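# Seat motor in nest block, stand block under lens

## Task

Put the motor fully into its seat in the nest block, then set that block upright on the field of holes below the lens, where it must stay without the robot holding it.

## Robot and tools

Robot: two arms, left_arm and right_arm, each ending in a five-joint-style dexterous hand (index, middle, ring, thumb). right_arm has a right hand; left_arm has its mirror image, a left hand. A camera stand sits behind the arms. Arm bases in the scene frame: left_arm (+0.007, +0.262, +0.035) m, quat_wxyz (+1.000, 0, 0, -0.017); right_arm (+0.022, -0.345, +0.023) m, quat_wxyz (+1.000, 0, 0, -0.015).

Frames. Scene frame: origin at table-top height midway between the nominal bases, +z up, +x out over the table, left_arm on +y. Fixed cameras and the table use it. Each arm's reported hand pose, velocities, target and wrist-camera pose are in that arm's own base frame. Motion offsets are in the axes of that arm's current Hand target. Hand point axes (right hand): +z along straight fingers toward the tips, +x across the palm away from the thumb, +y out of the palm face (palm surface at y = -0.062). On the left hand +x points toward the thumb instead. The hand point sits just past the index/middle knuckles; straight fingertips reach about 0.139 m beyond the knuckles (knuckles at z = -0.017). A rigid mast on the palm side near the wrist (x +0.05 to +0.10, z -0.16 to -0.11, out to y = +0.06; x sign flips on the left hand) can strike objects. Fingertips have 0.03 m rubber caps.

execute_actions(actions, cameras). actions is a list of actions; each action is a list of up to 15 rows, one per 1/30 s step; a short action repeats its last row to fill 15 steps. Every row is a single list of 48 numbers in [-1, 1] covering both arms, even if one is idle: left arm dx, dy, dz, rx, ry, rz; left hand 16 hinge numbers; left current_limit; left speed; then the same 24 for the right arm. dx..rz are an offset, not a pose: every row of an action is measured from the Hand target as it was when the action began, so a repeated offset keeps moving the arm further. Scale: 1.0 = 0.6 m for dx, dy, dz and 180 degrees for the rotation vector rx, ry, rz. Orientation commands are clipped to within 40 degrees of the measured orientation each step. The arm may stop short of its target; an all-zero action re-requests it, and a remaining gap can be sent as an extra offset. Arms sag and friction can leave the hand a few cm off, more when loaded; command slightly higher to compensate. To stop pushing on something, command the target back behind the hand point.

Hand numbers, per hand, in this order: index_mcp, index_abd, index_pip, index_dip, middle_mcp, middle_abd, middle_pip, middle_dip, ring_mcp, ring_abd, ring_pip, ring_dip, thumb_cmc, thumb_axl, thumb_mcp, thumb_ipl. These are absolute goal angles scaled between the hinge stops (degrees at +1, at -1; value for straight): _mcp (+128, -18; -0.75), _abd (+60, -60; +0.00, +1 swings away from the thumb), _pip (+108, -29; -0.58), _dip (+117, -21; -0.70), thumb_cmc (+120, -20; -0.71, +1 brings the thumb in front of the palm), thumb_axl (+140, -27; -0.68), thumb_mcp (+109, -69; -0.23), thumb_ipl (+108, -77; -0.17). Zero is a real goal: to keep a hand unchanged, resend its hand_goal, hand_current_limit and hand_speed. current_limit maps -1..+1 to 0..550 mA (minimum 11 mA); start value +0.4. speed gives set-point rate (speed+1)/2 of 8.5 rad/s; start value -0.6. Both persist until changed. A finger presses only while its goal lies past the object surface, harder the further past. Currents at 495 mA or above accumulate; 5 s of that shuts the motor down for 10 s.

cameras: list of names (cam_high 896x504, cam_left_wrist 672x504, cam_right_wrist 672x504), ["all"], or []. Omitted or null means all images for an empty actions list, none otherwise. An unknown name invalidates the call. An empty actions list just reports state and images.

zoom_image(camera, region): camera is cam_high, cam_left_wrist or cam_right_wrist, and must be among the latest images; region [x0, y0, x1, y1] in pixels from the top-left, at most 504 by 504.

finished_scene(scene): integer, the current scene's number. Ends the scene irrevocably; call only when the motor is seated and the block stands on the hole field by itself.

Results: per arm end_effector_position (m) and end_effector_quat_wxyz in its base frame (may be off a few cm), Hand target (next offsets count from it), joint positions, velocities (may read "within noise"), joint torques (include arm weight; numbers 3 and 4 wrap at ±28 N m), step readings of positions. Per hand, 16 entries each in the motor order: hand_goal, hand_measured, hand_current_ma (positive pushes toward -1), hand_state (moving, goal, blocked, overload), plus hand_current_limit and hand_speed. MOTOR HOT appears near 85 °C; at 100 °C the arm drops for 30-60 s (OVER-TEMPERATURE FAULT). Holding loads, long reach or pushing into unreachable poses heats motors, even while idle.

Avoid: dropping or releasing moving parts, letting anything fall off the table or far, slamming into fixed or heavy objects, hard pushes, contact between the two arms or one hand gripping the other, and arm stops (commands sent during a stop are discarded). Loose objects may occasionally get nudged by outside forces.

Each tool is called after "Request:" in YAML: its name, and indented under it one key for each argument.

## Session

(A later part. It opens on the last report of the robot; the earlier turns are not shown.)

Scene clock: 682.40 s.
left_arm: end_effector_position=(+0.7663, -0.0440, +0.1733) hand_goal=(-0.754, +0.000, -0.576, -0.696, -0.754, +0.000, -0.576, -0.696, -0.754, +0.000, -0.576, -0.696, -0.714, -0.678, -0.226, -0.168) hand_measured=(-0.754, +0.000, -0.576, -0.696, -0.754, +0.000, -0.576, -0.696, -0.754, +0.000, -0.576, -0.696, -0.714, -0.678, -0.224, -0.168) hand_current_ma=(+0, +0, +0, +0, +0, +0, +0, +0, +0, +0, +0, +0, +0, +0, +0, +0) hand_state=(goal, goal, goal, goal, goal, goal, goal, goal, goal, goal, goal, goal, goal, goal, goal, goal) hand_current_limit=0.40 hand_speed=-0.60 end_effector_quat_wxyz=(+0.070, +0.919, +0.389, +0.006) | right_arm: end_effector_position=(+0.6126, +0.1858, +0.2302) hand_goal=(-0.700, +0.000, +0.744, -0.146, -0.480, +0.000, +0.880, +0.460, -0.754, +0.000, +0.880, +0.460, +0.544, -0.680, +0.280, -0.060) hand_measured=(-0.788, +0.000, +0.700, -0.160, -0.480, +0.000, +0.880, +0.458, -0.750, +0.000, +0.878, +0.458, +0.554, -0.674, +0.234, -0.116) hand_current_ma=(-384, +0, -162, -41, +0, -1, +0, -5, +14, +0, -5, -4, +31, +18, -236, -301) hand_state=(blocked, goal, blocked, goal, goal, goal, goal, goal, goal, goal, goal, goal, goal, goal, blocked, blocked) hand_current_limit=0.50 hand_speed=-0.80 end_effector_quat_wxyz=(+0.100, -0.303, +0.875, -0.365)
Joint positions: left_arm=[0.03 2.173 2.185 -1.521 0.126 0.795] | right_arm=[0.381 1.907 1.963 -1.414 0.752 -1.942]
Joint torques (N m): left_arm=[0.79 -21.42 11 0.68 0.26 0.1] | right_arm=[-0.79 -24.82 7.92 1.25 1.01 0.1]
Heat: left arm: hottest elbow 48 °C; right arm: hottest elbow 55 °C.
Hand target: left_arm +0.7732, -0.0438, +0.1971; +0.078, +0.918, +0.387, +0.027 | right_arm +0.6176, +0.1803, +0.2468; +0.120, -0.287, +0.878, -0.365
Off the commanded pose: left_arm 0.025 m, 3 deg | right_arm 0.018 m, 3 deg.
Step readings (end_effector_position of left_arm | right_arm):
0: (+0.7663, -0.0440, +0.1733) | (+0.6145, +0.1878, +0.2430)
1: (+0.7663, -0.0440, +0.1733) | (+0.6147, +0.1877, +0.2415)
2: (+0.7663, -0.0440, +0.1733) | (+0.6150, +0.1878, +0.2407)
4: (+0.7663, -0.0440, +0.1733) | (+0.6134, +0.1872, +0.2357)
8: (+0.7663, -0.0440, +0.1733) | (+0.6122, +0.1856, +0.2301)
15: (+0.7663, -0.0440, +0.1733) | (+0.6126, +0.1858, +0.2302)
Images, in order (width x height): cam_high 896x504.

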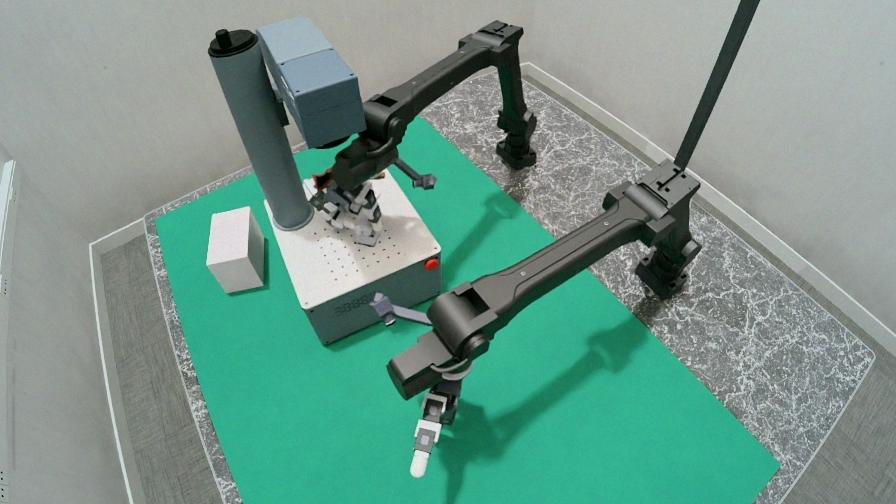

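Request:
execute_actions:
  actions:
    - [[0,0,0,0,0,0,-0.754,0,-0.576,-0.696,-0.754,0,-0.576,-0.696,-0.754,0,-0.576,-0.696,-0.714,-0.678,-0.226,-0.168,0.4,-0.6,0,-0.0047,-0.0187,0,0,0,-0.7,0,0.745,-0.145,-0.48,0,0.88,0.46,-0.754,0,0.88,0.46,0.545,-0.68,0.281,-0.06,0.5,-0.8]]
  cameras: ["cam_high"]

Request:
zoom_image:
  camera: "cam_high"
  region: [350, 218, 382, 250]

Scene clock: 686.07 s.
left_arm: end_effector_position=(+0.7663, -0.0440, +0.1733) hand_goal=(-0.754, +0.000, -0.576, -0.696, -0.754, +0.000, -0.576, -0.696, -0.754, +0.000, -0.576, -0.696, -0.714, -0.678, -0.226, -0.168) hand_measured=(-0.754, +0.000, -0.576, -0.696, -0.754, +0.000, -0.576, -0.696, -0.754, +0.000, -0.576, -0.696, -0.714, -0.678, -0.224, -0.168) hand_current_ma=(+0, +0, +0, +0, +0, +0, +0, +0, +0, +0, +0, +0, +0, +0, +0, +0) hand_state=(goal, goal, goal, goal, goal, goal, goal, goal, goal, goal, goal, goal, goal, goal, goal, goal) hand_current_limit=0.40 hand_speed=-0.60 end_effector_quat_wxyz=(+0.070, +0.919, +0.389, +0.006) | right_arm: end_effector_position=(+0.6119, +0.1855, +0.2300) hand_goal=(-0.700, +0.000, +0.744, -0.146, -0.480, +0.000, +0.880, +0.460, -0.754, +0.000, +0.880, +0.460, +0.544, -0.680, +0.280, -0.060) hand_measured=(-0.788, +0.000, +0.700, -0.160, -0.480, +0.000, +0.880, +0.458, -0.750, +0.000, +0.878, +0.458, +0.554, -0.674, +0.234, -0.116) hand_current_ma=(-384, +0, -162, -41, +0, -1, +0, -5, +14, +0, -5, -4, +31, +18, -236, -301) hand_state=(blocked, goal, blocked, goal, goal, goal, goal, goal, goal, goal, goal, goal, goal, goal, blocked, blocked) hand_current_limit=0.50 hand_speed=-0.80 end_effector_quat_wxyz=(+0.099, -0.300, +0.876, -0.364)
Joint positions: left_arm=[0.03 2.173 2.185 -1.521 0.126 0.795] | right_arm=[0.381 1.907 1.963 -1.421 0.752 -1.931]
Joint torques (N m): left_arm=[0.62 -21.48 10.97 0.73 0.27 0.09] | right_arm=[0.15 -24.76 9.62 0.27 1.09 0.11]
Heat: left arm: hottest elbow 48 °C; right arm: hottest elbow 55 °C.
Hand target: left_arm +0.7732, -0.0438, +0.1971; +0.078, +0.918, +0.387, +0.027 | right_arm +0.6140, +0.1851, +0.2567; +0.119, -0.287, +0.878, -0.365
Off the commanded pose: left_arm 0.025 m, 3 deg | right_arm 0.027 m, 3 deg.
Step readings (end_effector_position of left_arm | right_arm):
0: (+0.7663, -0.0440, +0.1733) | (+0.6126, +0.1858, +0.2302)
1: (+0.7663, -0.0440, +0.1733) | (+0.6126, +0.1857, +0.2301)
2: (+0.7663, -0.0440, +0.1733) | (+0.6122, +0.1856, +0.2301)
4: (+0.7663, -0.0440, +0.1733) | (+0.6119, +0.1855, +0.2300)
8: (+0.7663, -0.0440, +0.1733) | (+0.6119, +0.1855, +0.2300)
15: (+0.7663, -0.0440, +0.1733) | (+0.6120, +0.1856, +0.2300)
Images, in order (width x height): cam_high 896x504.

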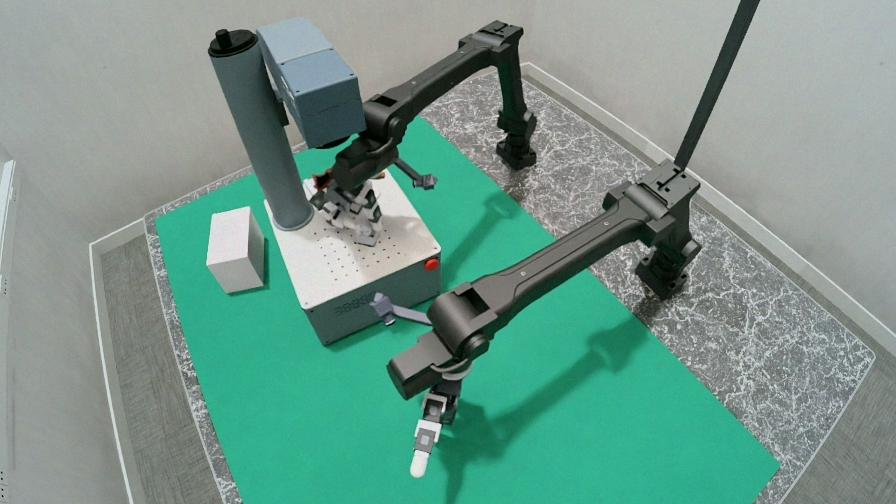

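Scaled by 15.750 from the camera's 896x504 image, which has a finer 1280x720 frame.

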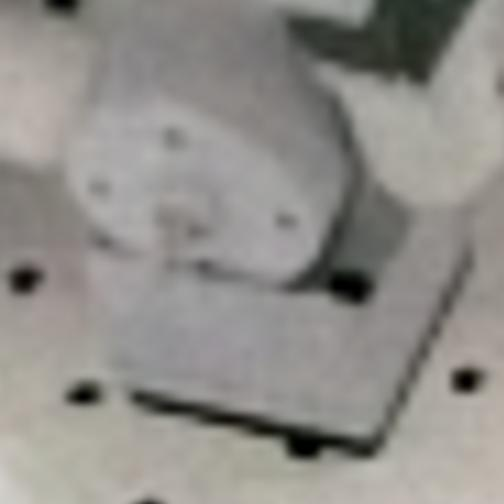

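Request:
execute_actions:
  actions:
    - [[0,0,0,0,0,0,-0.754,0,-0.576,-0.696,-0.754,0,-0.576,-0.696,-0.754,0,-0.576,-0.696,-0.714,-0.678,-0.226,-0.168,0.4,-0.6,0,0.0011,-0.0191,0,0,0,-0.7,0,0.745,-0.145,-0.48,0,0.88,0.46,-0.754,0,0.88,0.46,0.545,-0.68,0.281,-0.06,0.5,-0.8]]
  cameras: ["cam_high"]

Request:
zoom_image:
  camera: "cam_high"
  region: [350, 218, 382, 250]

Scene clock: 687.93 s.
left_arm: end_effector_position=(+0.7663, -0.0440, +0.1733) hand_goal=(-0.754, +0.000, -0.576, -0.696, -0.754, +0.000, -0.576, -0.696, -0.754, +0.000, -0.576, -0.696, -0.714, -0.678, -0.226, -0.168) hand_measured=(-0.754, +0.000, -0.576, -0.696, -0.754, +0.000, -0.576, -0.696, -0.754, +0.000, -0.576, -0.696, -0.714, -0.678, -0.224, -0.168) hand_current_ma=(+0, +0, +0, +0, +0, +0, +0, +0, +0, +0, +0, +0, +0, +0, +0, +0) hand_state=(goal, goal, goal, goal, goal, goal, goal, goal, goal, goal, goal, goal, goal, goal, goal, goal) hand_current_limit=0.40 hand_speed=-0.60 end_effector_quat_wxyz=(+0.070, +0.919, +0.389, +0.006) | right_arm: end_effector_position=(+0.6071, +0.1831, +0.2292) hand_goal=(-0.700, +0.000, +0.744, -0.146, -0.480, +0.000, +0.880, +0.460, -0.754, +0.000, +0.880, +0.460, +0.544, -0.680, +0.280, -0.060) hand_measured=(-0.788, +0.000, +0.700, -0.160, -0.480, +0.000, +0.880, +0.458, -0.750, +0.000, +0.878, +0.458, +0.550, -0.676, +0.232, -0.116) hand_current_ma=(-384, +0, -162, -41, +0, -1, +0, -5, +14, +0, -5, -4, +19, +11, -239, -301) hand_state=(blocked, goal, blocked, goal, goal, goal, goal, goal, goal, goal, goal, goal, goal, goal, blocked, blocked) hand_current_limit=0.50 hand_speed=-0.80 end_effector_quat_wxyz=(+0.090, -0.295, +0.878, -0.365)
Joint positions: left_arm=[0.03 2.173 2.185 -1.521 0.126 0.795] | right_arm=[0.381 1.907 1.963 -1.449 0.755 -1.909]
Joint torques (N m): left_arm=[0.67 -21.6 10.96 0.72 0.28 0.09] | right_arm=[1.44 -25 10.69 0.09 1.1 0.06]
Heat: left arm: hottest elbow 48 °C; right arm: hottest elbow 55 °C.
Hand target: left_arm +0.7732, -0.0438, +0.1971; +0.078, +0.918, +0.387, +0.027 | right_arm +0.6090, +0.1921, +0.2644; +0.120, -0.287, +0.878, -0.365
Off the commanded pose: left_arm 0.025 m, 3 deg | right_arm 0.036 m, 3 deg.
Step readings (end_effector_position of left_arm | right_arm):
0: (+0.7663, -0.0440, +0.1733) | (+0.6119, +0.1855, +0.2300)
1: (+0.7663, -0.0440, +0.1733) | (+0.6113, +0.1852, +0.2299)
2: (+0.7663, -0.0440, +0.1733) | (+0.6100, +0.1844, +0.2297)
4: (+0.7663, -0.0440, +0.1733) | (+0.6077, +0.1833, +0.2294)
8: (+0.7663, -0.0440, +0.1733) | (+0.6069, +0.1830, +0.2292)
15: (+0.7663, -0.0440, +0.1733) | (+0.6070, +0.1831, +0.2292)
Images, in order (width x height): cam_high 896x504.

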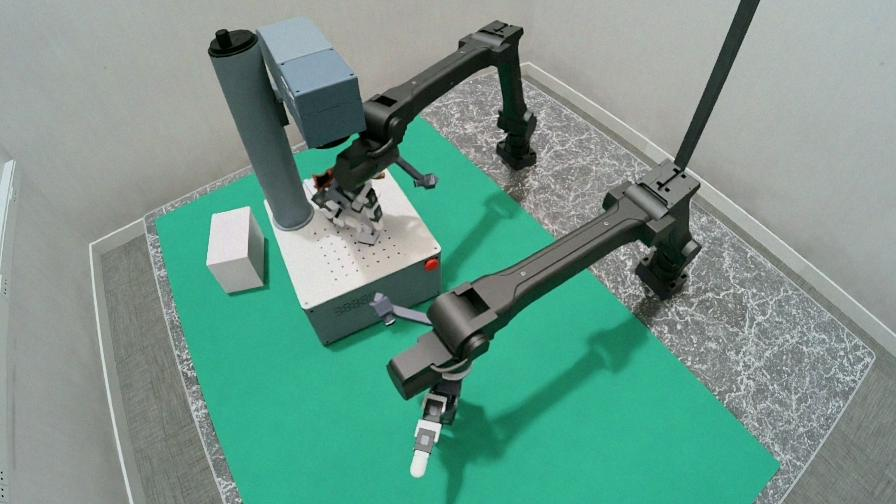

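Scaled by 15.750 from the camera's 896x504 image, which has a finer 1280x720 frame.

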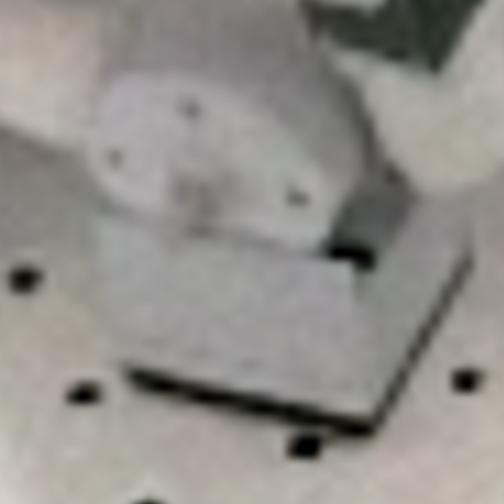

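Request:
execute_actions:
  actions:
    - [[0,0,0,0,0,0,-0.754,0,-0.576,-0.696,-0.754,0,-0.576,-0.696,-0.754,0,-0.576,-0.696,-0.714,-0.678,-0.226,-0.168,0.4,-0.6,0,0.0355,0.0352,0,0,0,-0.7,0,0.745,-0.145,-0.48,0,0.88,0.46,-0.754,0,0.88,0.46,0.545,-0.68,0.281,-0.06,0.5,-0.8]]
  cameras: ["cam_high"]

Request:
zoom_image:
  camera: "cam_high"
  region: [350, 218, 382, 250]

Scene clock: 691.93 s.
left_arm: end_effector_position=(+0.7663, -0.0440, +0.1733) hand_goal=(-0.754, +0.000, -0.576, -0.696, -0.754, +0.000, -0.576, -0.696, -0.754, +0.000, -0.576, -0.696, -0.714, -0.678, -0.226, -0.168) hand_measured=(-0.754, +0.000, -0.576, -0.696, -0.754, +0.000, -0.576, -0.696, -0.754, +0.000, -0.576, -0.696, -0.714, -0.678, -0.224, -0.168) hand_current_ma=(+0, +0, +0, +0, +0, +0, +0, +0, +0, +0, +0, +0, +0, +0, +0, +0) hand_state=(goal, goal, goal, goal, goal, goal, goal, goal, goal, goal, goal, goal, goal, goal, goal, goal) hand_current_limit=0.40 hand_speed=-0.60 end_effector_quat_wxyz=(+0.070, +0.919, +0.389, +0.006) | right_arm: end_effector_position=(+0.6100, +0.1838, +0.2232) hand_goal=(-0.700, +0.000, +0.744, -0.146, -0.480, +0.000, +0.880, +0.460, -0.754, +0.000, +0.880, +0.460, +0.544, -0.680, +0.280, -0.060) hand_measured=(-0.786, +0.000, +0.708, -0.152, -0.480, +0.000, +0.880, +0.458, -0.750, +0.000, +0.878, +0.458, +0.550, -0.678, +0.228, -0.116) hand_current_ma=(-380, +0, -134, -14, +1, -1, +0, -5, +14, +0, -5, -4, +14, +6, -268, -301) hand_state=(blocked, goal, blocked, goal, goal, goal, goal, goal, goal, goal, goal, goal, goal, goal, blocked, blocked) hand_current_limit=0.50 hand_speed=-0.80 end_effector_quat_wxyz=(+0.102, -0.289, +0.879, -0.366)
Joint positions: left_arm=[0.03 2.173 2.185 -1.521 0.126 0.795] | right_arm=[0.381 1.896 1.927 -1.4 0.759 -1.907]
Joint torques (N m): left_arm=[0.5 -21.54 10.95 0.75 0.28 0.09] | right_arm=[1.38 -24.29 7.34 1.22 0.95 0.06]
Heat: left arm: hottest elbow 48 °C; right arm: hottest elbow 55 °C.
Hand target: left_arm +0.7732, -0.0438, +0.1971; +0.078, +0.918, +0.387, +0.027 | right_arm +0.6089, +0.1921, +0.2342; +0.119, -0.287, +0.877, -0.365
Off the commanded pose: left_arm 0.025 m, 3 deg | right_arm 0.014 m, 2 deg.
Step readings (end_effector_position of left_arm | right_arm):
0: (+0.7663, -0.0440, +0.1733) | (+0.6071, +0.1832, +0.2292)
1: (+0.7663, -0.0440, +0.1733) | (+0.6076, +0.1832, +0.2275)
2: (+0.7663, -0.0440, +0.1733) | (+0.6089, +0.1840, +0.2271)
4: (+0.7663, -0.0440, +0.1733) | (+0.6100, +0.1843, +0.2238)
8: (+0.7663, -0.0440, +0.1733) | (+0.6100, +0.1838, +0.2235)
15: (+0.7663, -0.0440, +0.1733) | (+0.6100, +0.1838, +0.2232)
Images, in order (width x height): cam_high 896x504.

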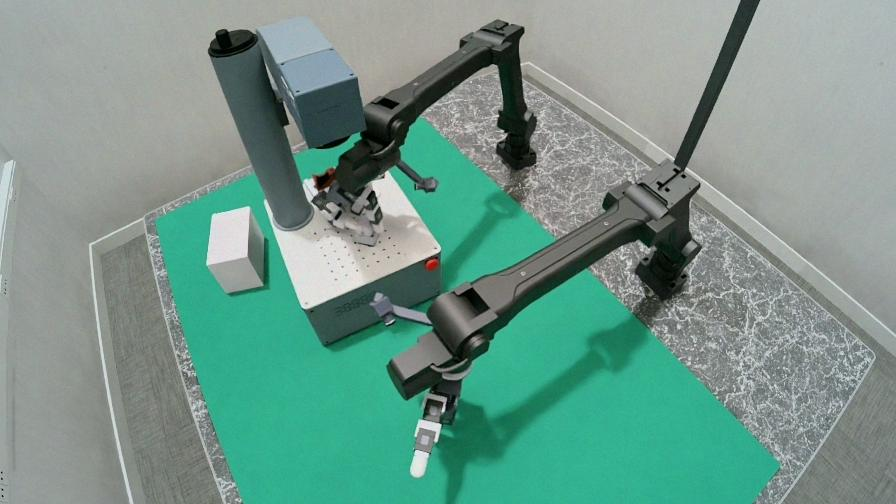

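Scaled by 15.750 from the camera's 896x504 image, which has a finer 1280x720 frame.

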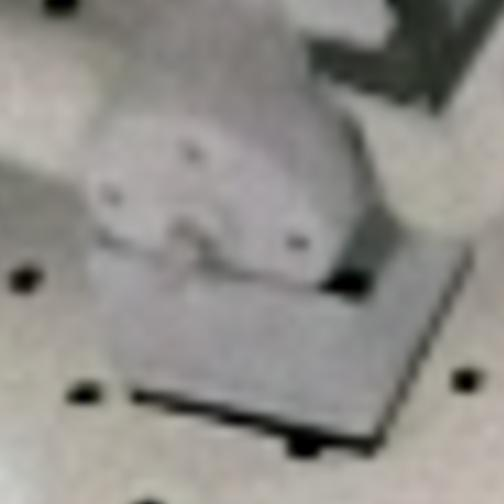

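Request:
execute_actions:
  actions:
    - [[0,0,0,0,0,0,-0.754,0,-0.576,-0.696,-0.754,0,-0.576,-0.696,-0.754,0,-0.576,-0.696,-0.714,-0.678,-0.226,-0.168,0.4,-0.6,0,0,0,0,0,0,-0.81,0,0.745,-0.145,-0.48,0,0.88,0.46,-0.754,0,0.88,0.46,0.545,-0.68,0.26,-0.16,0.3,-0.88]]
    - [[0,0,0,0,0,0,-0.754,0,-0.576,-0.696,-0.754,0,-0.576,-0.696,-0.754,0,-0.576,-0.696,-0.714,-0.678,-0.226,-0.168,0.4,-0.6,0,0,0,0,0,0,-0.87,0,0.745,-0.145,-0.48,0,0.88,0.46,-0.754,0,0.88,0.46,0.545,-0.68,0.26,-0.25,0.3,-0.88]]
  cameras: ["cam_high"]

Request:
zoom_image:
  camera: "cam_high"
  region: [350, 218, 382, 250]

Scene clock: 696.63 s.
left_arm: end_effector_position=(+0.7663, -0.0440, +0.1733) hand_goal=(-0.754, +0.000, -0.576, -0.696, -0.754, +0.000, -0.576, -0.696, -0.754, +0.000, -0.576, -0.696, -0.714, -0.678, -0.226, -0.168) hand_measured=(-0.754, +0.000, -0.576, -0.696, -0.754, +0.000, -0.576, -0.696, -0.754, +0.000, -0.576, -0.696, -0.714, -0.678, -0.224, -0.168) hand_current_ma=(+0, +0, +0, +0, +0, +0, +0, +0, +0, +0, +0, +0, +0, +0, +0, +0) hand_state=(goal, goal, goal, goal, goal, goal, goal, goal, goal, goal, goal, goal, goal, goal, goal, goal) hand_current_limit=0.40 hand_speed=-0.60 end_effector_quat_wxyz=(+0.070, +0.919, +0.389, +0.006) | right_arm: end_effector_position=(+0.6102, +0.1839, +0.2259) hand_goal=(-0.870, +0.000, +0.744, -0.146, -0.480, +0.000, +0.880, +0.460, -0.754, +0.000, +0.880, +0.460, +0.544, -0.680, +0.260, -0.250) hand_measured=(-0.856, +0.000, +0.738, -0.150, -0.480, +0.000, +0.880, +0.458, -0.750, +0.000, +0.878, +0.458, +0.546, -0.678, +0.258, -0.248) hand_current_ma=(+49, +0, -19, -9, +1, -1, +0, -5, +14, +0, -5, -4, +7, +6, -6, +10) hand_state=(goal, goal, goal, goal, goal, goal, goal, goal, goal, goal, goal, goal, goal, goal, goal, goal) hand_current_limit=0.30 hand_speed=-0.88 end_effector_quat_wxyz=(+0.105, -0.288, +0.879, -0.366)
Joint positions: left_arm=[0.03 2.173 2.185 -1.521 0.126 0.795] | right_arm=[0.381 1.892 1.927 -1.398 0.759 -1.907]
Joint torques (N m): left_arm=[0.67 -21.6 10.92 0.72 0.27 0.1] | right_arm=[1.38 -23.82 7.34 1.14 0.95 0.05]
Heat: left arm: hottest elbow 48 °C; right arm: hottest elbow 55 °C.
Hand target: left_arm +0.7732, -0.0438, +0.1971; +0.078, +0.918, +0.387, +0.027 | right_arm +0.6089, +0.1921, +0.2343; +0.119, -0.287, +0.877, -0.365
Off the commanded pose: left_arm 0.025 m, 3 deg | right_arm 0.012 m, 2 deg.
Step readings (end_effector_position of left_arm | right_arm):
0: (+0.7663, -0.0440, +0.1733) | (+0.6100, +0.1838, +0.2232)
1: (+0.7663, -0.0440, +0.1733) | (+0.6100, +0.1838, +0.2232)
2: (+0.7663, -0.0440, +0.1733) | (+0.6100, +0.1838, +0.2232)
4: (+0.7663, -0.0440, +0.1733) | (+0.6100, +0.1838, +0.2232)
8: (+0.7663, -0.0440, +0.1733) | (+0.6100, +0.1838, +0.2232)
15: (+0.7663, -0.0440, +0.1733) | (+0.6100, +0.1838, +0.2236)
16: (+0.7663, -0.0440, +0.1733) | (+0.6100, +0.1838, +0.2236)
17: (+0.7663, -0.0440, +0.1733) | (+0.6100, +0.1838, +0.2236)
19: (+0.7663, -0.0440, +0.1733) | (+0.6101, +0.1839, +0.2239)
23: (+0.7663, -0.0440, +0.1733) | (+0.6103, +0.1839, +0.2249)
30: (+0.7663, -0.0440, +0.1733) | (+0.6102, +0.1839, +0.2259)
Images, in order (width x height): cam_high 896x504.

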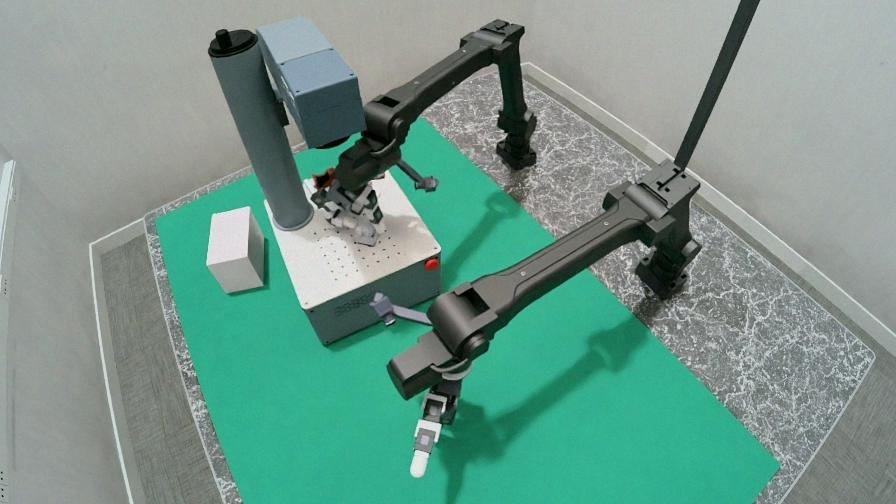

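Scaled by 15.750 from the camera's 896x504 image, which has a finer 1280x720 frame.

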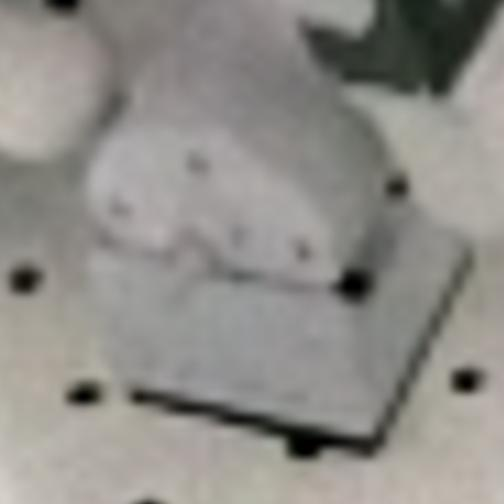

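Request:
execute_actions:
  actions:
    - [[0,0,0,0,0,0,-0.754,0,-0.576,-0.696,-0.754,0,-0.576,-0.696,-0.754,0,-0.576,-0.696,-0.714,-0.678,-0.226,-0.168,0.4,-0.6,0,0,0,0,0,0,-0.9,0,0.745,-0.145,-0.48,0,0.88,0.46,-0.754,0,0.88,0.46,0.545,-0.68,0.24,-0.33,0.3,-0.8]]
    - [[0,0,0,0,0,0,-0.754,0,-0.576,-0.696,-0.754,0,-0.576,-0.696,-0.754,0,-0.576,-0.696,-0.714,-0.678,-0.226,-0.168,0.4,-0.6,0,-0.07,-0.0694,0,0,0,-0.9,0,0.745,-0.145,-0.48,0,0.88,0.46,-0.754,0,0.88,0.46,0.545,-0.68,0.24,-0.33,0.3,-0.8]]
  cameras: ["cam_high"]

Request:
zoom_image:
  camera: "cam_high"
  region: [345, 210, 385, 250]

Scene clock: 699.67 s.
left_arm: end_effector_position=(+0.7663, -0.0440, +0.1733) hand_goal=(-0.754, +0.000, -0.576, -0.696, -0.754, +0.000, -0.576, -0.696, -0.754, +0.000, -0.576, -0.696, -0.714, -0.678, -0.226, -0.168) hand_measured=(-0.754, +0.000, -0.576, -0.696, -0.754, +0.000, -0.576, -0.696, -0.754, +0.000, -0.576, -0.696, -0.714, -0.678, -0.224, -0.168) hand_current_ma=(+0, +0, +0, +0, +0, +0, +0, +0, +0, +0, +0, +0, +0, +0, +0, +0) hand_state=(goal, goal, goal, goal, goal, goal, goal, goal, goal, goal, goal, goal, goal, goal, goal, goal) hand_current_limit=0.40 hand_speed=-0.60 end_effector_quat_wxyz=(+0.070, +0.919, +0.389, +0.006) | right_arm: end_effector_position=(+0.5947, +0.1775, +0.2476) hand_goal=(-0.900, +0.000, +0.744, -0.146, -0.480, +0.000, +0.880, +0.460, -0.754, +0.000, +0.880, +0.460, +0.544, -0.680, +0.240, -0.330) hand_measured=(-0.890, +0.000, +0.738, -0.150, -0.480, +0.000, +0.880, +0.458, -0.750, +0.000, +0.878, +0.458, +0.544, -0.678, +0.242, -0.328) hand_current_ma=(+35, +0, -15, -8, +1, -1, +0, -5, +12, -1, -5, -4, +1, +3, +7, +10) hand_state=(goal, goal, goal, goal, goal, goal, goal, goal, goal, goal, goal, goal, goal, goal, goal, goal) hand_current_limit=0.30 hand_speed=-0.80 end_effector_quat_wxyz=(+0.072, -0.302, +0.876, -0.369)
Joint positions: left_arm=[0.03 2.173 2.185 -1.521 0.126 0.795] | right_arm=[0.381 1.902 2.007 -1.539 0.761 -1.907]
Joint torques (N m): left_arm=[0.79 -21.54 10.96 0.72 0.27 0.09] | right_arm=[1.32 -23.77 13.79 0.4 0.84 0.03]
Heat: left arm: hottest elbow 48 °C; right arm: hottest elbow 55 °C.
Hand target: left_arm +0.7732, -0.0438, +0.1971; +0.078, +0.918, +0.387, +0.027 | right_arm +0.6090, +0.1921, +0.2934; +0.120, -0.287, +0.877, -0.365
Off the commanded pose: left_arm 0.025 m, 3 deg | right_arm 0.050 m, 6 deg.
Step readings (end_effector_position of left_arm | right_arm):
0: (+0.7663, -0.0440, +0.1733) | (+0.6102, +0.1839, +0.2259)
1: (+0.7663, -0.0440, +0.1733) | (+0.6102, +0.1839, +0.2259)
2: (+0.7663, -0.0440, +0.1733) | (+0.6102, +0.1839, +0.2259)
4: (+0.7663, -0.0440, +0.1733) | (+0.6102, +0.1839, +0.2259)
8: (+0.7663, -0.0440, +0.1733) | (+0.6102, +0.1839, +0.2259)
15: (+0.7663, -0.0440, +0.1733) | (+0.6102, +0.1839, +0.2259)
16: (+0.7663, -0.0440, +0.1733) | (+0.6088, +0.1835, +0.2289)
17: (+0.7663, -0.0440, +0.1733) | (+0.6049, +0.1821, +0.2321)
19: (+0.7663, -0.0440, +0.1733) | (+0.6019, +0.1809, +0.2435)
23: (+0.7663, -0.0440, +0.1733) | (+0.5960, +0.1780, +0.2473)
30: (+0.7663, -0.0440, +0.1733) | (+0.5947, +0.1775, +0.2476)
Images, in order (width x height): cam_high 896x504.

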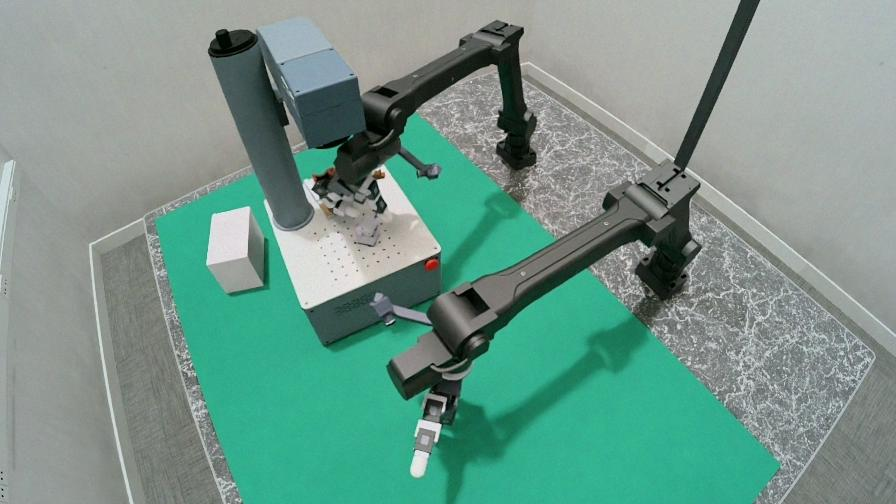

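Scaled by 12.600 from the camera's 896x504 image, which has a finer 1280x720 frame.

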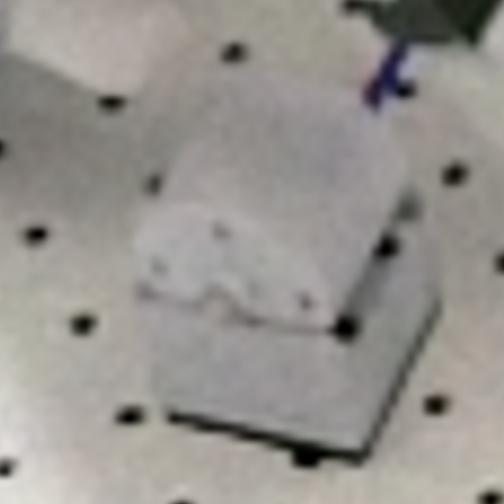

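Request:
execute_actions:
  actions:
    - [[0,0,0,0,0,0,-0.754,0,-0.576,-0.696,-0.754,0,-0.576,-0.696,-0.754,0,-0.576,-0.696,-0.714,-0.678,-0.226,-0.168,0.4,-0.6,0,0.012,0.0119,0,0,0,-0.9,0,0.745,0.95,-0.48,0,0.88,0.46,-0.754,0,0.88,0.46,0.545,-0.68,0.15,-0.4,0.3,-0.6]]
    - [[0,0,0,0,0,0,-0.754,0,-0.576,-0.696,-0.754,0,-0.576,-0.696,-0.754,0,-0.576,-0.696,-0.714,-0.678,-0.226,-0.168,0.4,-0.6,0,0.047,-0.0466,0,0,0,-0.9,0,0.745,0.95,-0.48,0,0.88,0.46,-0.754,0,0.88,0.46,0.545,-0.68,0.0,-0.4,0.3,-0.6]]
  cameras: ["cam_high"]

Request:
zoom_image:
  camera: "cam_high"
  region: [330, 180, 400, 250]

Scene clock: 706.03 s.
left_arm: end_effector_position=(+0.7663, -0.0440, +0.1733) hand_goal=(-0.754, +0.000, -0.576, -0.696, -0.754, +0.000, -0.576, -0.696, -0.754, +0.000, -0.576, -0.696, -0.714, -0.678, -0.226, -0.168) hand_measured=(-0.754, +0.000, -0.576, -0.696, -0.754, +0.000, -0.576, -0.696, -0.754, +0.000, -0.576, -0.696, -0.714, -0.678, -0.224, -0.168) hand_current_ma=(+0, +0, +0, +0, +0, +0, +0, +0, +0, +0, +0, +0, +0, +0, +0, +0) hand_state=(goal, goal, goal, goal, goal, goal, goal, goal, goal, goal, goal, goal, goal, goal, goal, goal) hand_current_limit=0.40 hand_speed=-0.60 end_effector_quat_wxyz=(+0.070, +0.919, +0.389, +0.006) | right_arm: end_effector_position=(+0.5772, +0.2247, +0.2579) hand_goal=(-0.900, +0.000, +0.744, +0.950, -0.480, +0.000, +0.880, +0.460, -0.754, +0.000, +0.880, +0.460, +0.544, -0.680, +0.000, -0.400) hand_measured=(-0.890, +0.000, +0.738, +0.946, -0.480, +0.000, +0.880, +0.458, -0.750, +0.000, +0.878, +0.458, +0.544, -0.678, +0.006, -0.396) hand_current_ma=(+34, +0, -15, -10, +1, -1, +0, -5, +11, -1, -5, -4, +1, +3, +20, +13) hand_state=(goal, goal, goal, goal, goal, goal, goal, goal, goal, goal, goal, goal, goal, goal, goal, goal) hand_current_limit=0.30 hand_speed=-0.60 end_effector_quat_wxyz=(+0.098, -0.303, +0.874, -0.367)
Joint positions: left_arm=[0.03 2.173 2.185 -1.521 0.126 0.795] | right_arm=[0.466 1.886 2.007 -1.565 0.771 -1.823]
Joint torques (N m): left_arm=[0.62 -21.54 11.02 0.7 0.27 0.1] | right_arm=[-0.38 -22.95 11.06 0.1 0.98 0.09]
Heat: left arm: hottest elbow 48 °C; right arm: hottest elbow 58 °C.
Hand target: left_arm +0.7732, -0.0438, +0.1971; +0.078, +0.918, +0.387, +0.027 | right_arm +0.5854, +0.2241, +0.2830; +0.120, -0.287, +0.878, -0.365
Off the commanded pose: left_arm 0.025 m, 3 deg | right_arm 0.026 m, 3 deg.
Step readings (end_effector_position of left_arm | right_arm):
0: (+0.7663, -0.0440, +0.1733) | (+0.5947, +0.1775, +0.2476)
1: (+0.7663, -0.0440, +0.1733) | (+0.5947, +0.1775, +0.2476)
2: (+0.7663, -0.0440, +0.1733) | (+0.5947, +0.1775, +0.2476)
4: (+0.7663, -0.0440, +0.1733) | (+0.5947, +0.1775, +0.2476)
8: (+0.7663, -0.0440, +0.1733) | (+0.5947, +0.1775, +0.2476)
15: (+0.7663, -0.0440, +0.1733) | (+0.5947, +0.1775, +0.2476)
16: (+0.7663, -0.0440, +0.1733) | (+0.5939, +0.1802, +0.2476)
17: (+0.7663, -0.0440, +0.1733) | (+0.5934, +0.1817, +0.2479)
19: (+0.7663, -0.0440, +0.1733) | (+0.5904, +0.1908, +0.2495)
23: (+0.7663, -0.0440, +0.1733) | (+0.5813, +0.2140, +0.2557)
30: (+0.7663, -0.0440, +0.1733) | (+0.5769, +0.2248, +0.2578)
Images, in order (width x height): cam_high 896x504.

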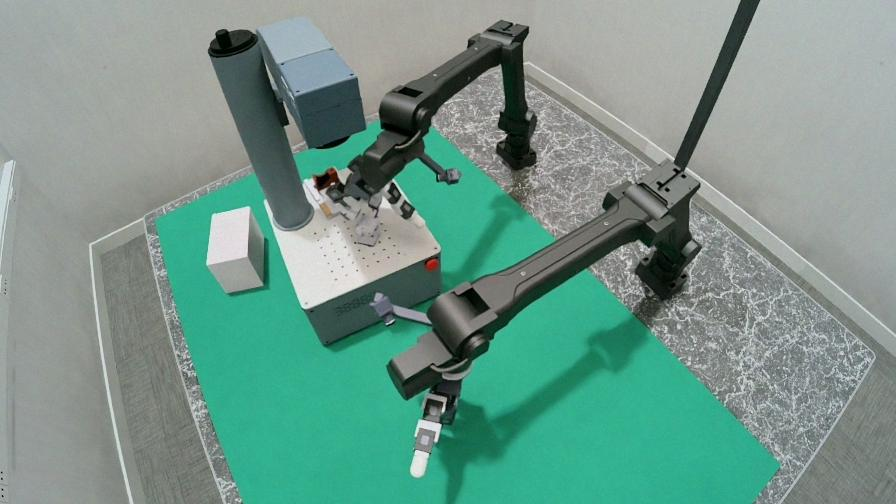

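Scaled by 7.200 from the camera's 896x504 image, which has a finer 1280x720 frame.

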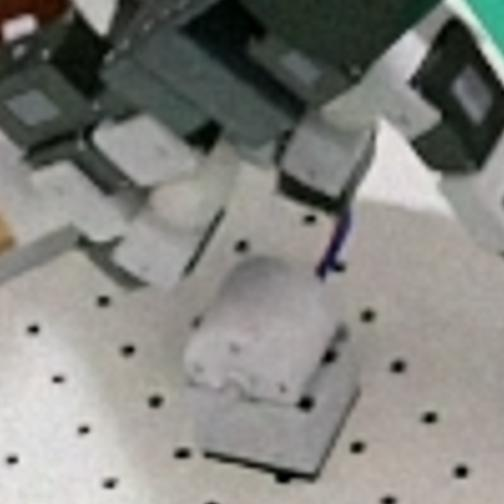

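Request:
execute_actions:
  actions:
    - [[0,0,0,0,0,0,-0.754,0,-0.576,-0.696,-0.754,0,-0.576,-0.696,-0.754,0,-0.576,-0.696,-0.714,-0.678,-0.226,-0.168,0.4,-0.6,0.061,0.0607,-0.0607,0,0,0,-0.9,0,0.745,0.95,-0.48,0,0.88,0.46,-0.754,0,0.88,0.46,0.545,-0.68,0.0,-0.4,0.3,-0.6]]
    - [[0,0,0,0,0,0,-0.754,0,-0.576,-0.696,-0.754,0,-0.576,-0.696,-0.754,0,-0.576,-0.696,-0.714,-0.678,-0.226,-0.168,0.4,-0.6,0.05,-0.05,-0.14,0,0,0,-0.9,0,0.745,0.95,-0.48,0,0.88,0.46,-0.754,0,0.88,0.46,0.545,-0.68,0.0,-0.4,0.3,-0.6]]
  cameras: ["cam_high"]

Request:
zoom_image:
  camera: "cam_high"
  region: [345, 210, 385, 250]

Request:
zoom_image:
  camera: "cam_high"
  region: [290, 130, 450, 290]

Scene clock: 709.83 s.
left_arm: end_effector_position=(+0.7663, -0.0440, +0.1733) hand_goal=(-0.754, +0.000, -0.576, -0.696, -0.754, +0.000, -0.576, -0.696, -0.754, +0.000, -0.576, -0.696, -0.714, -0.678, -0.226, -0.168) hand_measured=(-0.754, +0.000, -0.576, -0.696, -0.754, +0.000, -0.576, -0.696, -0.754, +0.000, -0.576, -0.696, -0.714, -0.678, -0.224, -0.168) hand_current_ma=(+0, +0, +0, +0, +0, +0, +0, +0, +0, +0, +0, +0, +0, +0, +0, +0) hand_state=(goal, goal, goal, goal, goal, goal, goal, goal, goal, goal, goal, goal, goal, goal, goal, goal) hand_current_limit=0.40 hand_speed=-0.60 end_effector_quat_wxyz=(+0.070, +0.919, +0.389, +0.006) | right_arm: end_effector_position=(+0.4753, +0.2526, +0.3536) hand_goal=(-0.900, +0.000, +0.744, +0.950, -0.480, +0.000, +0.880, +0.460, -0.754, +0.000, +0.880, +0.460, +0.544, -0.680, +0.000, -0.400) hand_measured=(-0.892, +0.000, +0.738, +0.946, -0.480, +0.000, +0.880, +0.458, -0.750, +0.000, +0.878, +0.458, +0.542, -0.680, +0.004, -0.396) hand_current_ma=(+24, -1, -15, -10, +1, -1, +0, -5, +11, -1, -5, -4, -3, +3, +18, +13) hand_state=(goal, goal, goal, goal, goal, goal, goal, goal, goal, goal, goal, goal, goal, goal, goal, goal) hand_current_limit=0.30 hand_speed=-0.60 end_effector_quat_wxyz=(+0.160, -0.306, +0.870, -0.351)
Joint positions: left_arm=[0.03 2.173 2.185 -1.521 0.126 0.795] | right_arm=[0.601 1.637 1.911 -1.681 0.779 -1.713]
Joint torques (N m): left_arm=[0.67 -21.54 10.95 0.68 0.26 0.1] | right_arm=[0.44 -16.73 9.94 0.23 0.93 0.07]
Heat: left arm: hottest elbow 48 °C; right arm: hottest elbow 58 °C.
Hand target: left_arm +0.7732, -0.0438, +0.1971; +0.078, +0.918, +0.387, +0.027 | right_arm +0.4787, +0.2572, +0.3634; +0.120, -0.287, +0.878, -0.365
Off the commanded pose: left_arm 0.025 m, 3 deg | right_arm 0.011 m, 5 deg.
joint sent to its limit (right arm) — joint 4 (wrist pitch), lower limit. The joint targets are off in orientation, not in position.
Step readings (end_effector_position of left_arm | right_arm):
0: (+0.7663, -0.0440, +0.1733) | (+0.5772, +0.2248, +0.2579)
1: (+0.7663, -0.0440, +0.1733) | (+0.5736, +0.2248, +0.2565)
2: (+0.7663, -0.0440, +0.1733) | (+0.5674, +0.2226, +0.2551)
4: (+0.7663, -0.0440, +0.1733) | (+0.5459, +0.2229, +0.2533)
8: (+0.7663, -0.0440, +0.1733) | (+0.5291, +0.2383, +0.2706)
15: (+0.7663, -0.0440, +0.1733) | (+0.5237, +0.2454, +0.2857)
16: (+0.7663, -0.0440, +0.1733) | (+0.5196, +0.2450, +0.2875)
17: (+0.7663, -0.0440, +0.1733) | (+0.5146, +0.2434, +0.2885)
19: (+0.7663, -0.0440, +0.1733) | (+0.5004, +0.2440, +0.2990)
23: (+0.7663, -0.0440, +0.1733) | (+0.4805, +0.2494, +0.3334)
30: (+0.7663, -0.0440, +0.1733) | (+0.4718, +0.2502, +0.3632)
Images, in order (width x height): cam_high 896x504.

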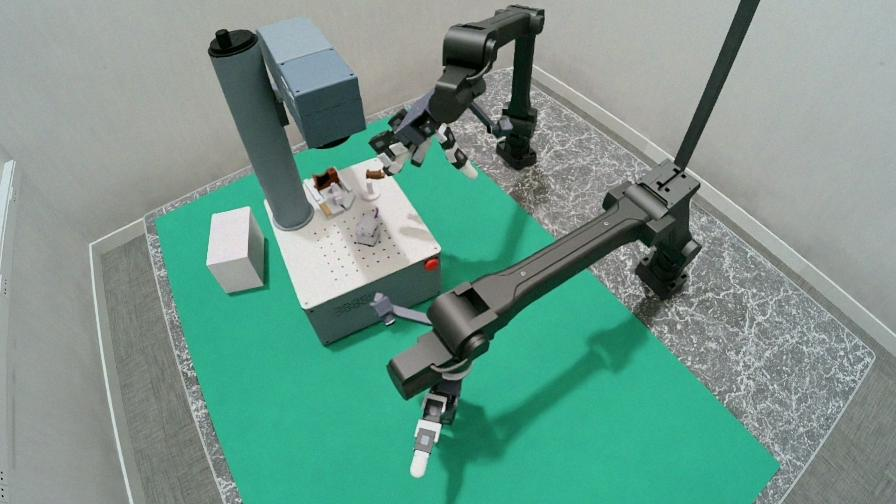

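Scaled by 12.600 from the camera's 896x504 image, which has a finer 1280x720 frame.

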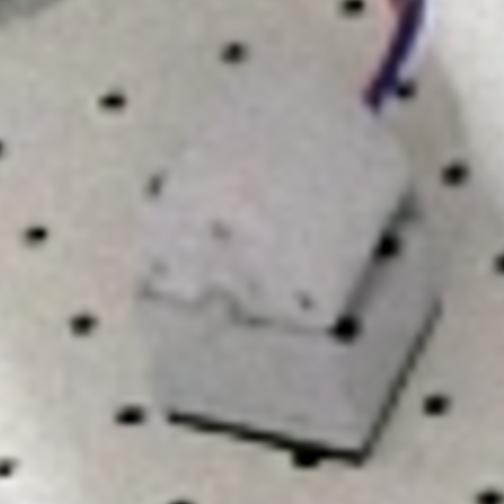

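Scaled by 3.150 from the camera's 896x504 image, which has a finer 1280x720 frame.

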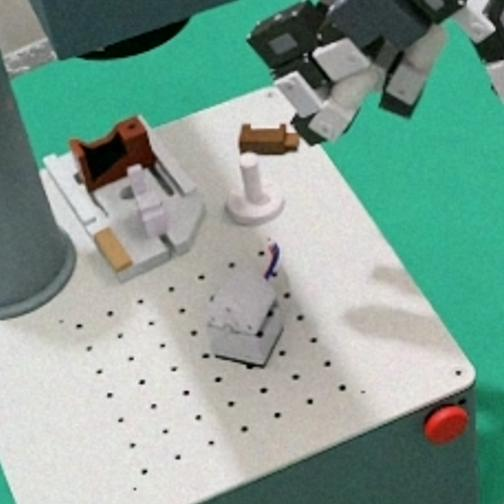

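Request:
execute_actions:
  actions: []
  cameras: ["cam_left_wrist", "cam_right_wrist"]

Scene clock: 713.77 s.
left_arm: end_effector_position=(+0.7663, -0.0440, +0.1733) hand_goal=(-0.754, +0.000, -0.576, -0.696, -0.754, +0.000, -0.576, -0.696, -0.754, +0.000, -0.576, -0.696, -0.714, -0.678, -0.226, -0.168) hand_measured=(-0.754, +0.000, -0.576, -0.696, -0.754, +0.000, -0.576, -0.696, -0.754, +0.000, -0.576, -0.696, -0.714, -0.678, -0.224, -0.168) hand_current_ma=(+0, +0, +0, +0, +0, +0, +0, +0, +0, +0, +0, +0, +0, +0, +0, +0) hand_state=(goal, goal, goal, goal, goal, goal, goal, goal, goal, goal, goal, goal, goal, goal, goal, goal) hand_current_limit=0.40 hand_speed=-0.60 end_effector_quat_wxyz=(+0.070, +0.919, +0.389, +0.006) | right_arm: end_effector_position=(+0.4753, +0.2526, +0.3536) hand_goal=(-0.900, +0.000, +0.744, +0.950, -0.480, +0.000, +0.880, +0.460, -0.754, +0.000, +0.880, +0.460, +0.544, -0.680, +0.000, -0.400) hand_measured=(-0.892, +0.000, +0.738, +0.946, -0.480, +0.000, +0.880, +0.458, -0.750, +0.000, +0.878, +0.458, +0.542, -0.680, +0.004, -0.396) hand_current_ma=(+24, -1, -15, -10, +1, -1, +0, -5, +11, -1, -5, -4, -3, +3, +18, +13) hand_state=(goal, goal, goal, goal, goal, goal, goal, goal, goal, goal, goal, goal, goal, goal, goal, goal) hand_current_limit=0.30 hand_speed=-0.60 end_effector_quat_wxyz=(+0.160, -0.306, +0.870, -0.351)
Joint positions: left_arm=[0.03 2.173 2.185 -1.521 0.126 0.795] | right_arm=[0.601 1.637 1.911 -1.681 0.779 -1.713]
Joint velocities: within noise
Joint torques (N m): left_arm=[0.44 -21.48 10.96 0.72 0.27 0.1] | right_arm=[0.44 -16.97 9.95 0.23 0.93 0.06]
Heat: left arm: hottest elbow 48 °C; right arm: hottest elbow 59 °C.
Hand target: left_arm +0.7732, -0.0438, +0.1971; +0.078, +0.918, +0.387, +0.027 | right_arm +0.4787, +0.2572, +0.3634; +0.120, -0.287, +0.878, -0.365
Off the commanded pose: left_arm 0.025 m, 3 deg | right_arm 0.011 m, 5 deg.
Images, in order (width x height): cam_left_wrist 672x504, cam_right_wrist 672x504.

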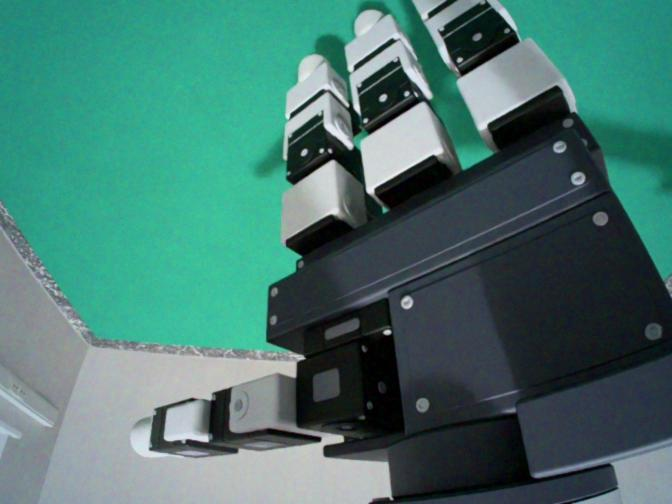

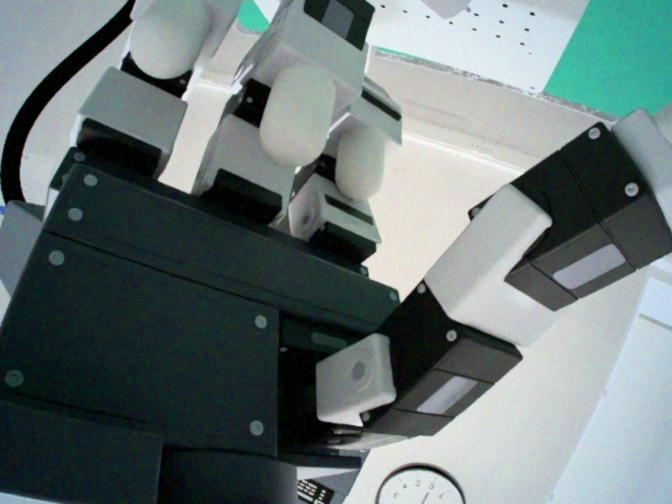

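Request:
execute_actions:
  actions:
    - [[0,0,0,0,0,0,-0.754,0,-0.576,-0.696,-0.754,0,-0.576,-0.696,-0.754,0,-0.576,-0.696,-0.714,-0.678,-0.226,-0.168,0.4,-0.6,0,0,0,-0.125,0.058,-0.0167,-0.9,0,0.745,0.95,-0.48,0,0.88,0.46,-0.754,0,0.88,0.46,0.545,-0.68,0.0,-0.4,0.3,-0.6]]
  cameras: ["cam_right_wrist"]

Scene clock: 716.23 s.
left_arm: end_effector_position=(+0.7663, -0.0440, +0.1733) hand_goal=(-0.754, +0.000, -0.576, -0.696, -0.754, +0.000, -0.576, -0.696, -0.754, +0.000, -0.576, -0.696, -0.714, -0.678, -0.226, -0.168) hand_measured=(-0.754, +0.000, -0.576, -0.696, -0.754, +0.000, -0.576, -0.696, -0.754, +0.000, -0.576, -0.696, -0.714, -0.678, -0.224, -0.168) hand_current_ma=(+0, +0, +0, +0, +0, +0, +0, +0, +0, +0, +0, +0, +0, +0, +0, +0) hand_state=(goal, goal, goal, goal, goal, goal, goal, goal, goal, goal, goal, goal, goal, goal, goal, goal) hand_current_limit=0.40 hand_speed=-0.60 end_effector_quat_wxyz=(+0.070, +0.919, +0.389, +0.006) | right_arm: end_effector_position=(+0.4747, +0.2482, +0.3519) hand_goal=(-0.900, +0.000, +0.744, +0.950, -0.480, +0.000, +0.880, +0.460, -0.754, +0.000, +0.880, +0.460, +0.544, -0.680, +0.000, -0.400) hand_measured=(-0.894, +0.000, +0.738, +0.946, -0.480, +0.000, +0.880, +0.458, -0.750, +0.000, +0.878, +0.458, +0.544, -0.680, +0.002, -0.398) hand_current_ma=(+21, -1, -15, -9, +1, -1, -1, -5, +9, -1, -5, -3, -1, +3, +9, +9) hand_state=(goal, goal, goal, goal, goal, goal, goal, goal, goal, goal, goal, goal, goal, goal, goal, goal) hand_current_limit=0.30 hand_speed=-0.60 end_effector_quat_wxyz=(+0.112, -0.304, +0.929, -0.179)
Joint positions: left_arm=[0.03 2.173 2.185 -1.521 0.126 0.795] | right_arm=[0.452 1.644 1.94 -1.683 0.385 -1.787]
Joint torques (N m): left_arm=[0.73 -21.36 11 0.7 0.27 0.09] | right_arm=[1.2 -16.5 10.61 0.38 0.41 -0.02]
Heat: left arm: hottest elbow 48 °C; right arm: hottest elbow 59 °C.
Hand target: left_arm +0.7732, -0.0438, +0.1971; +0.078, +0.918, +0.387, +0.027 | right_arm +0.4786, +0.2571, +0.3634; -0.028, -0.294, +0.931, -0.214
Off the commanded pose: left_arm 0.025 m, 3 deg | right_arm 0.015 m, 17 deg.
joint sent to its limit (right arm) — joint 4 (wrist pitch), lower limit. The joint targets are off in orientation, not in position.
Step readings (end_effector_position of left_arm | right_arm):
0: (+0.7663, -0.0440, +0.1733) | (+0.4753, +0.2526, +0.3536)
1: (+0.7663, -0.0440, +0.1733) | (+0.4680, +0.2633, +0.3516)
2: (+0.7663, -0.0440, +0.1733) | (+0.4571, +0.2819, +0.3513)
4: (+0.7663, -0.0440, +0.1733) | (+0.4556, +0.2846, +0.3534)
8: (+0.7663, -0.0440, +0.1733) | (+0.4718, +0.2554, +0.3524)
15: (+0.7663, -0.0440, +0.1733) | (+0.4751, +0.2479, +0.3520)
Images, in order (width x height): cam_right_wrist 672x504.

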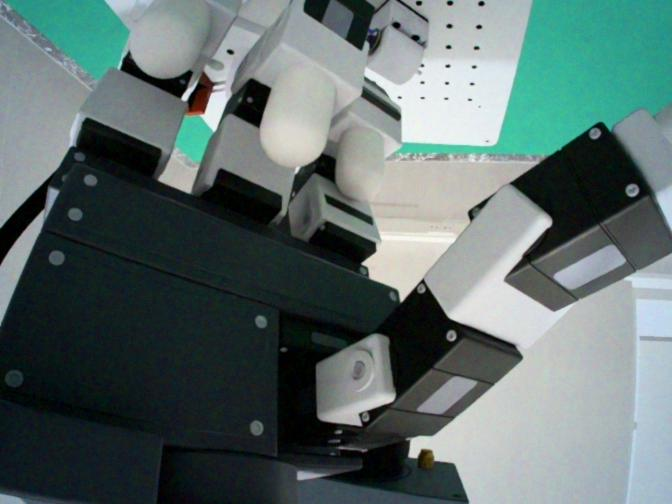

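Request:
zoom_image:
  camera: "cam_right_wrist"
  region: [350, 0, 450, 100]

Scaled by 5.040 from the camera's 672x504 image, which has a finer 960x720 frame.

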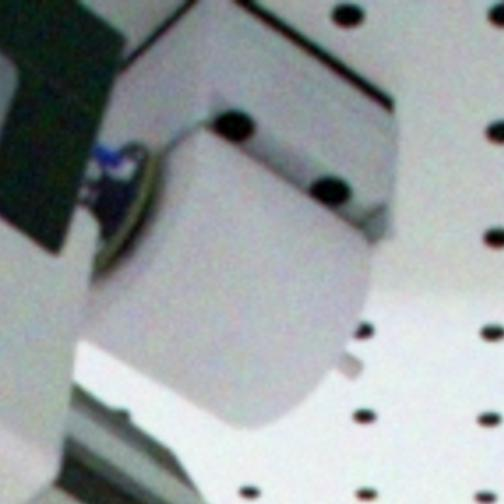

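Request:
finished_scene:
  scene: 1

The scene is finished: the task was done.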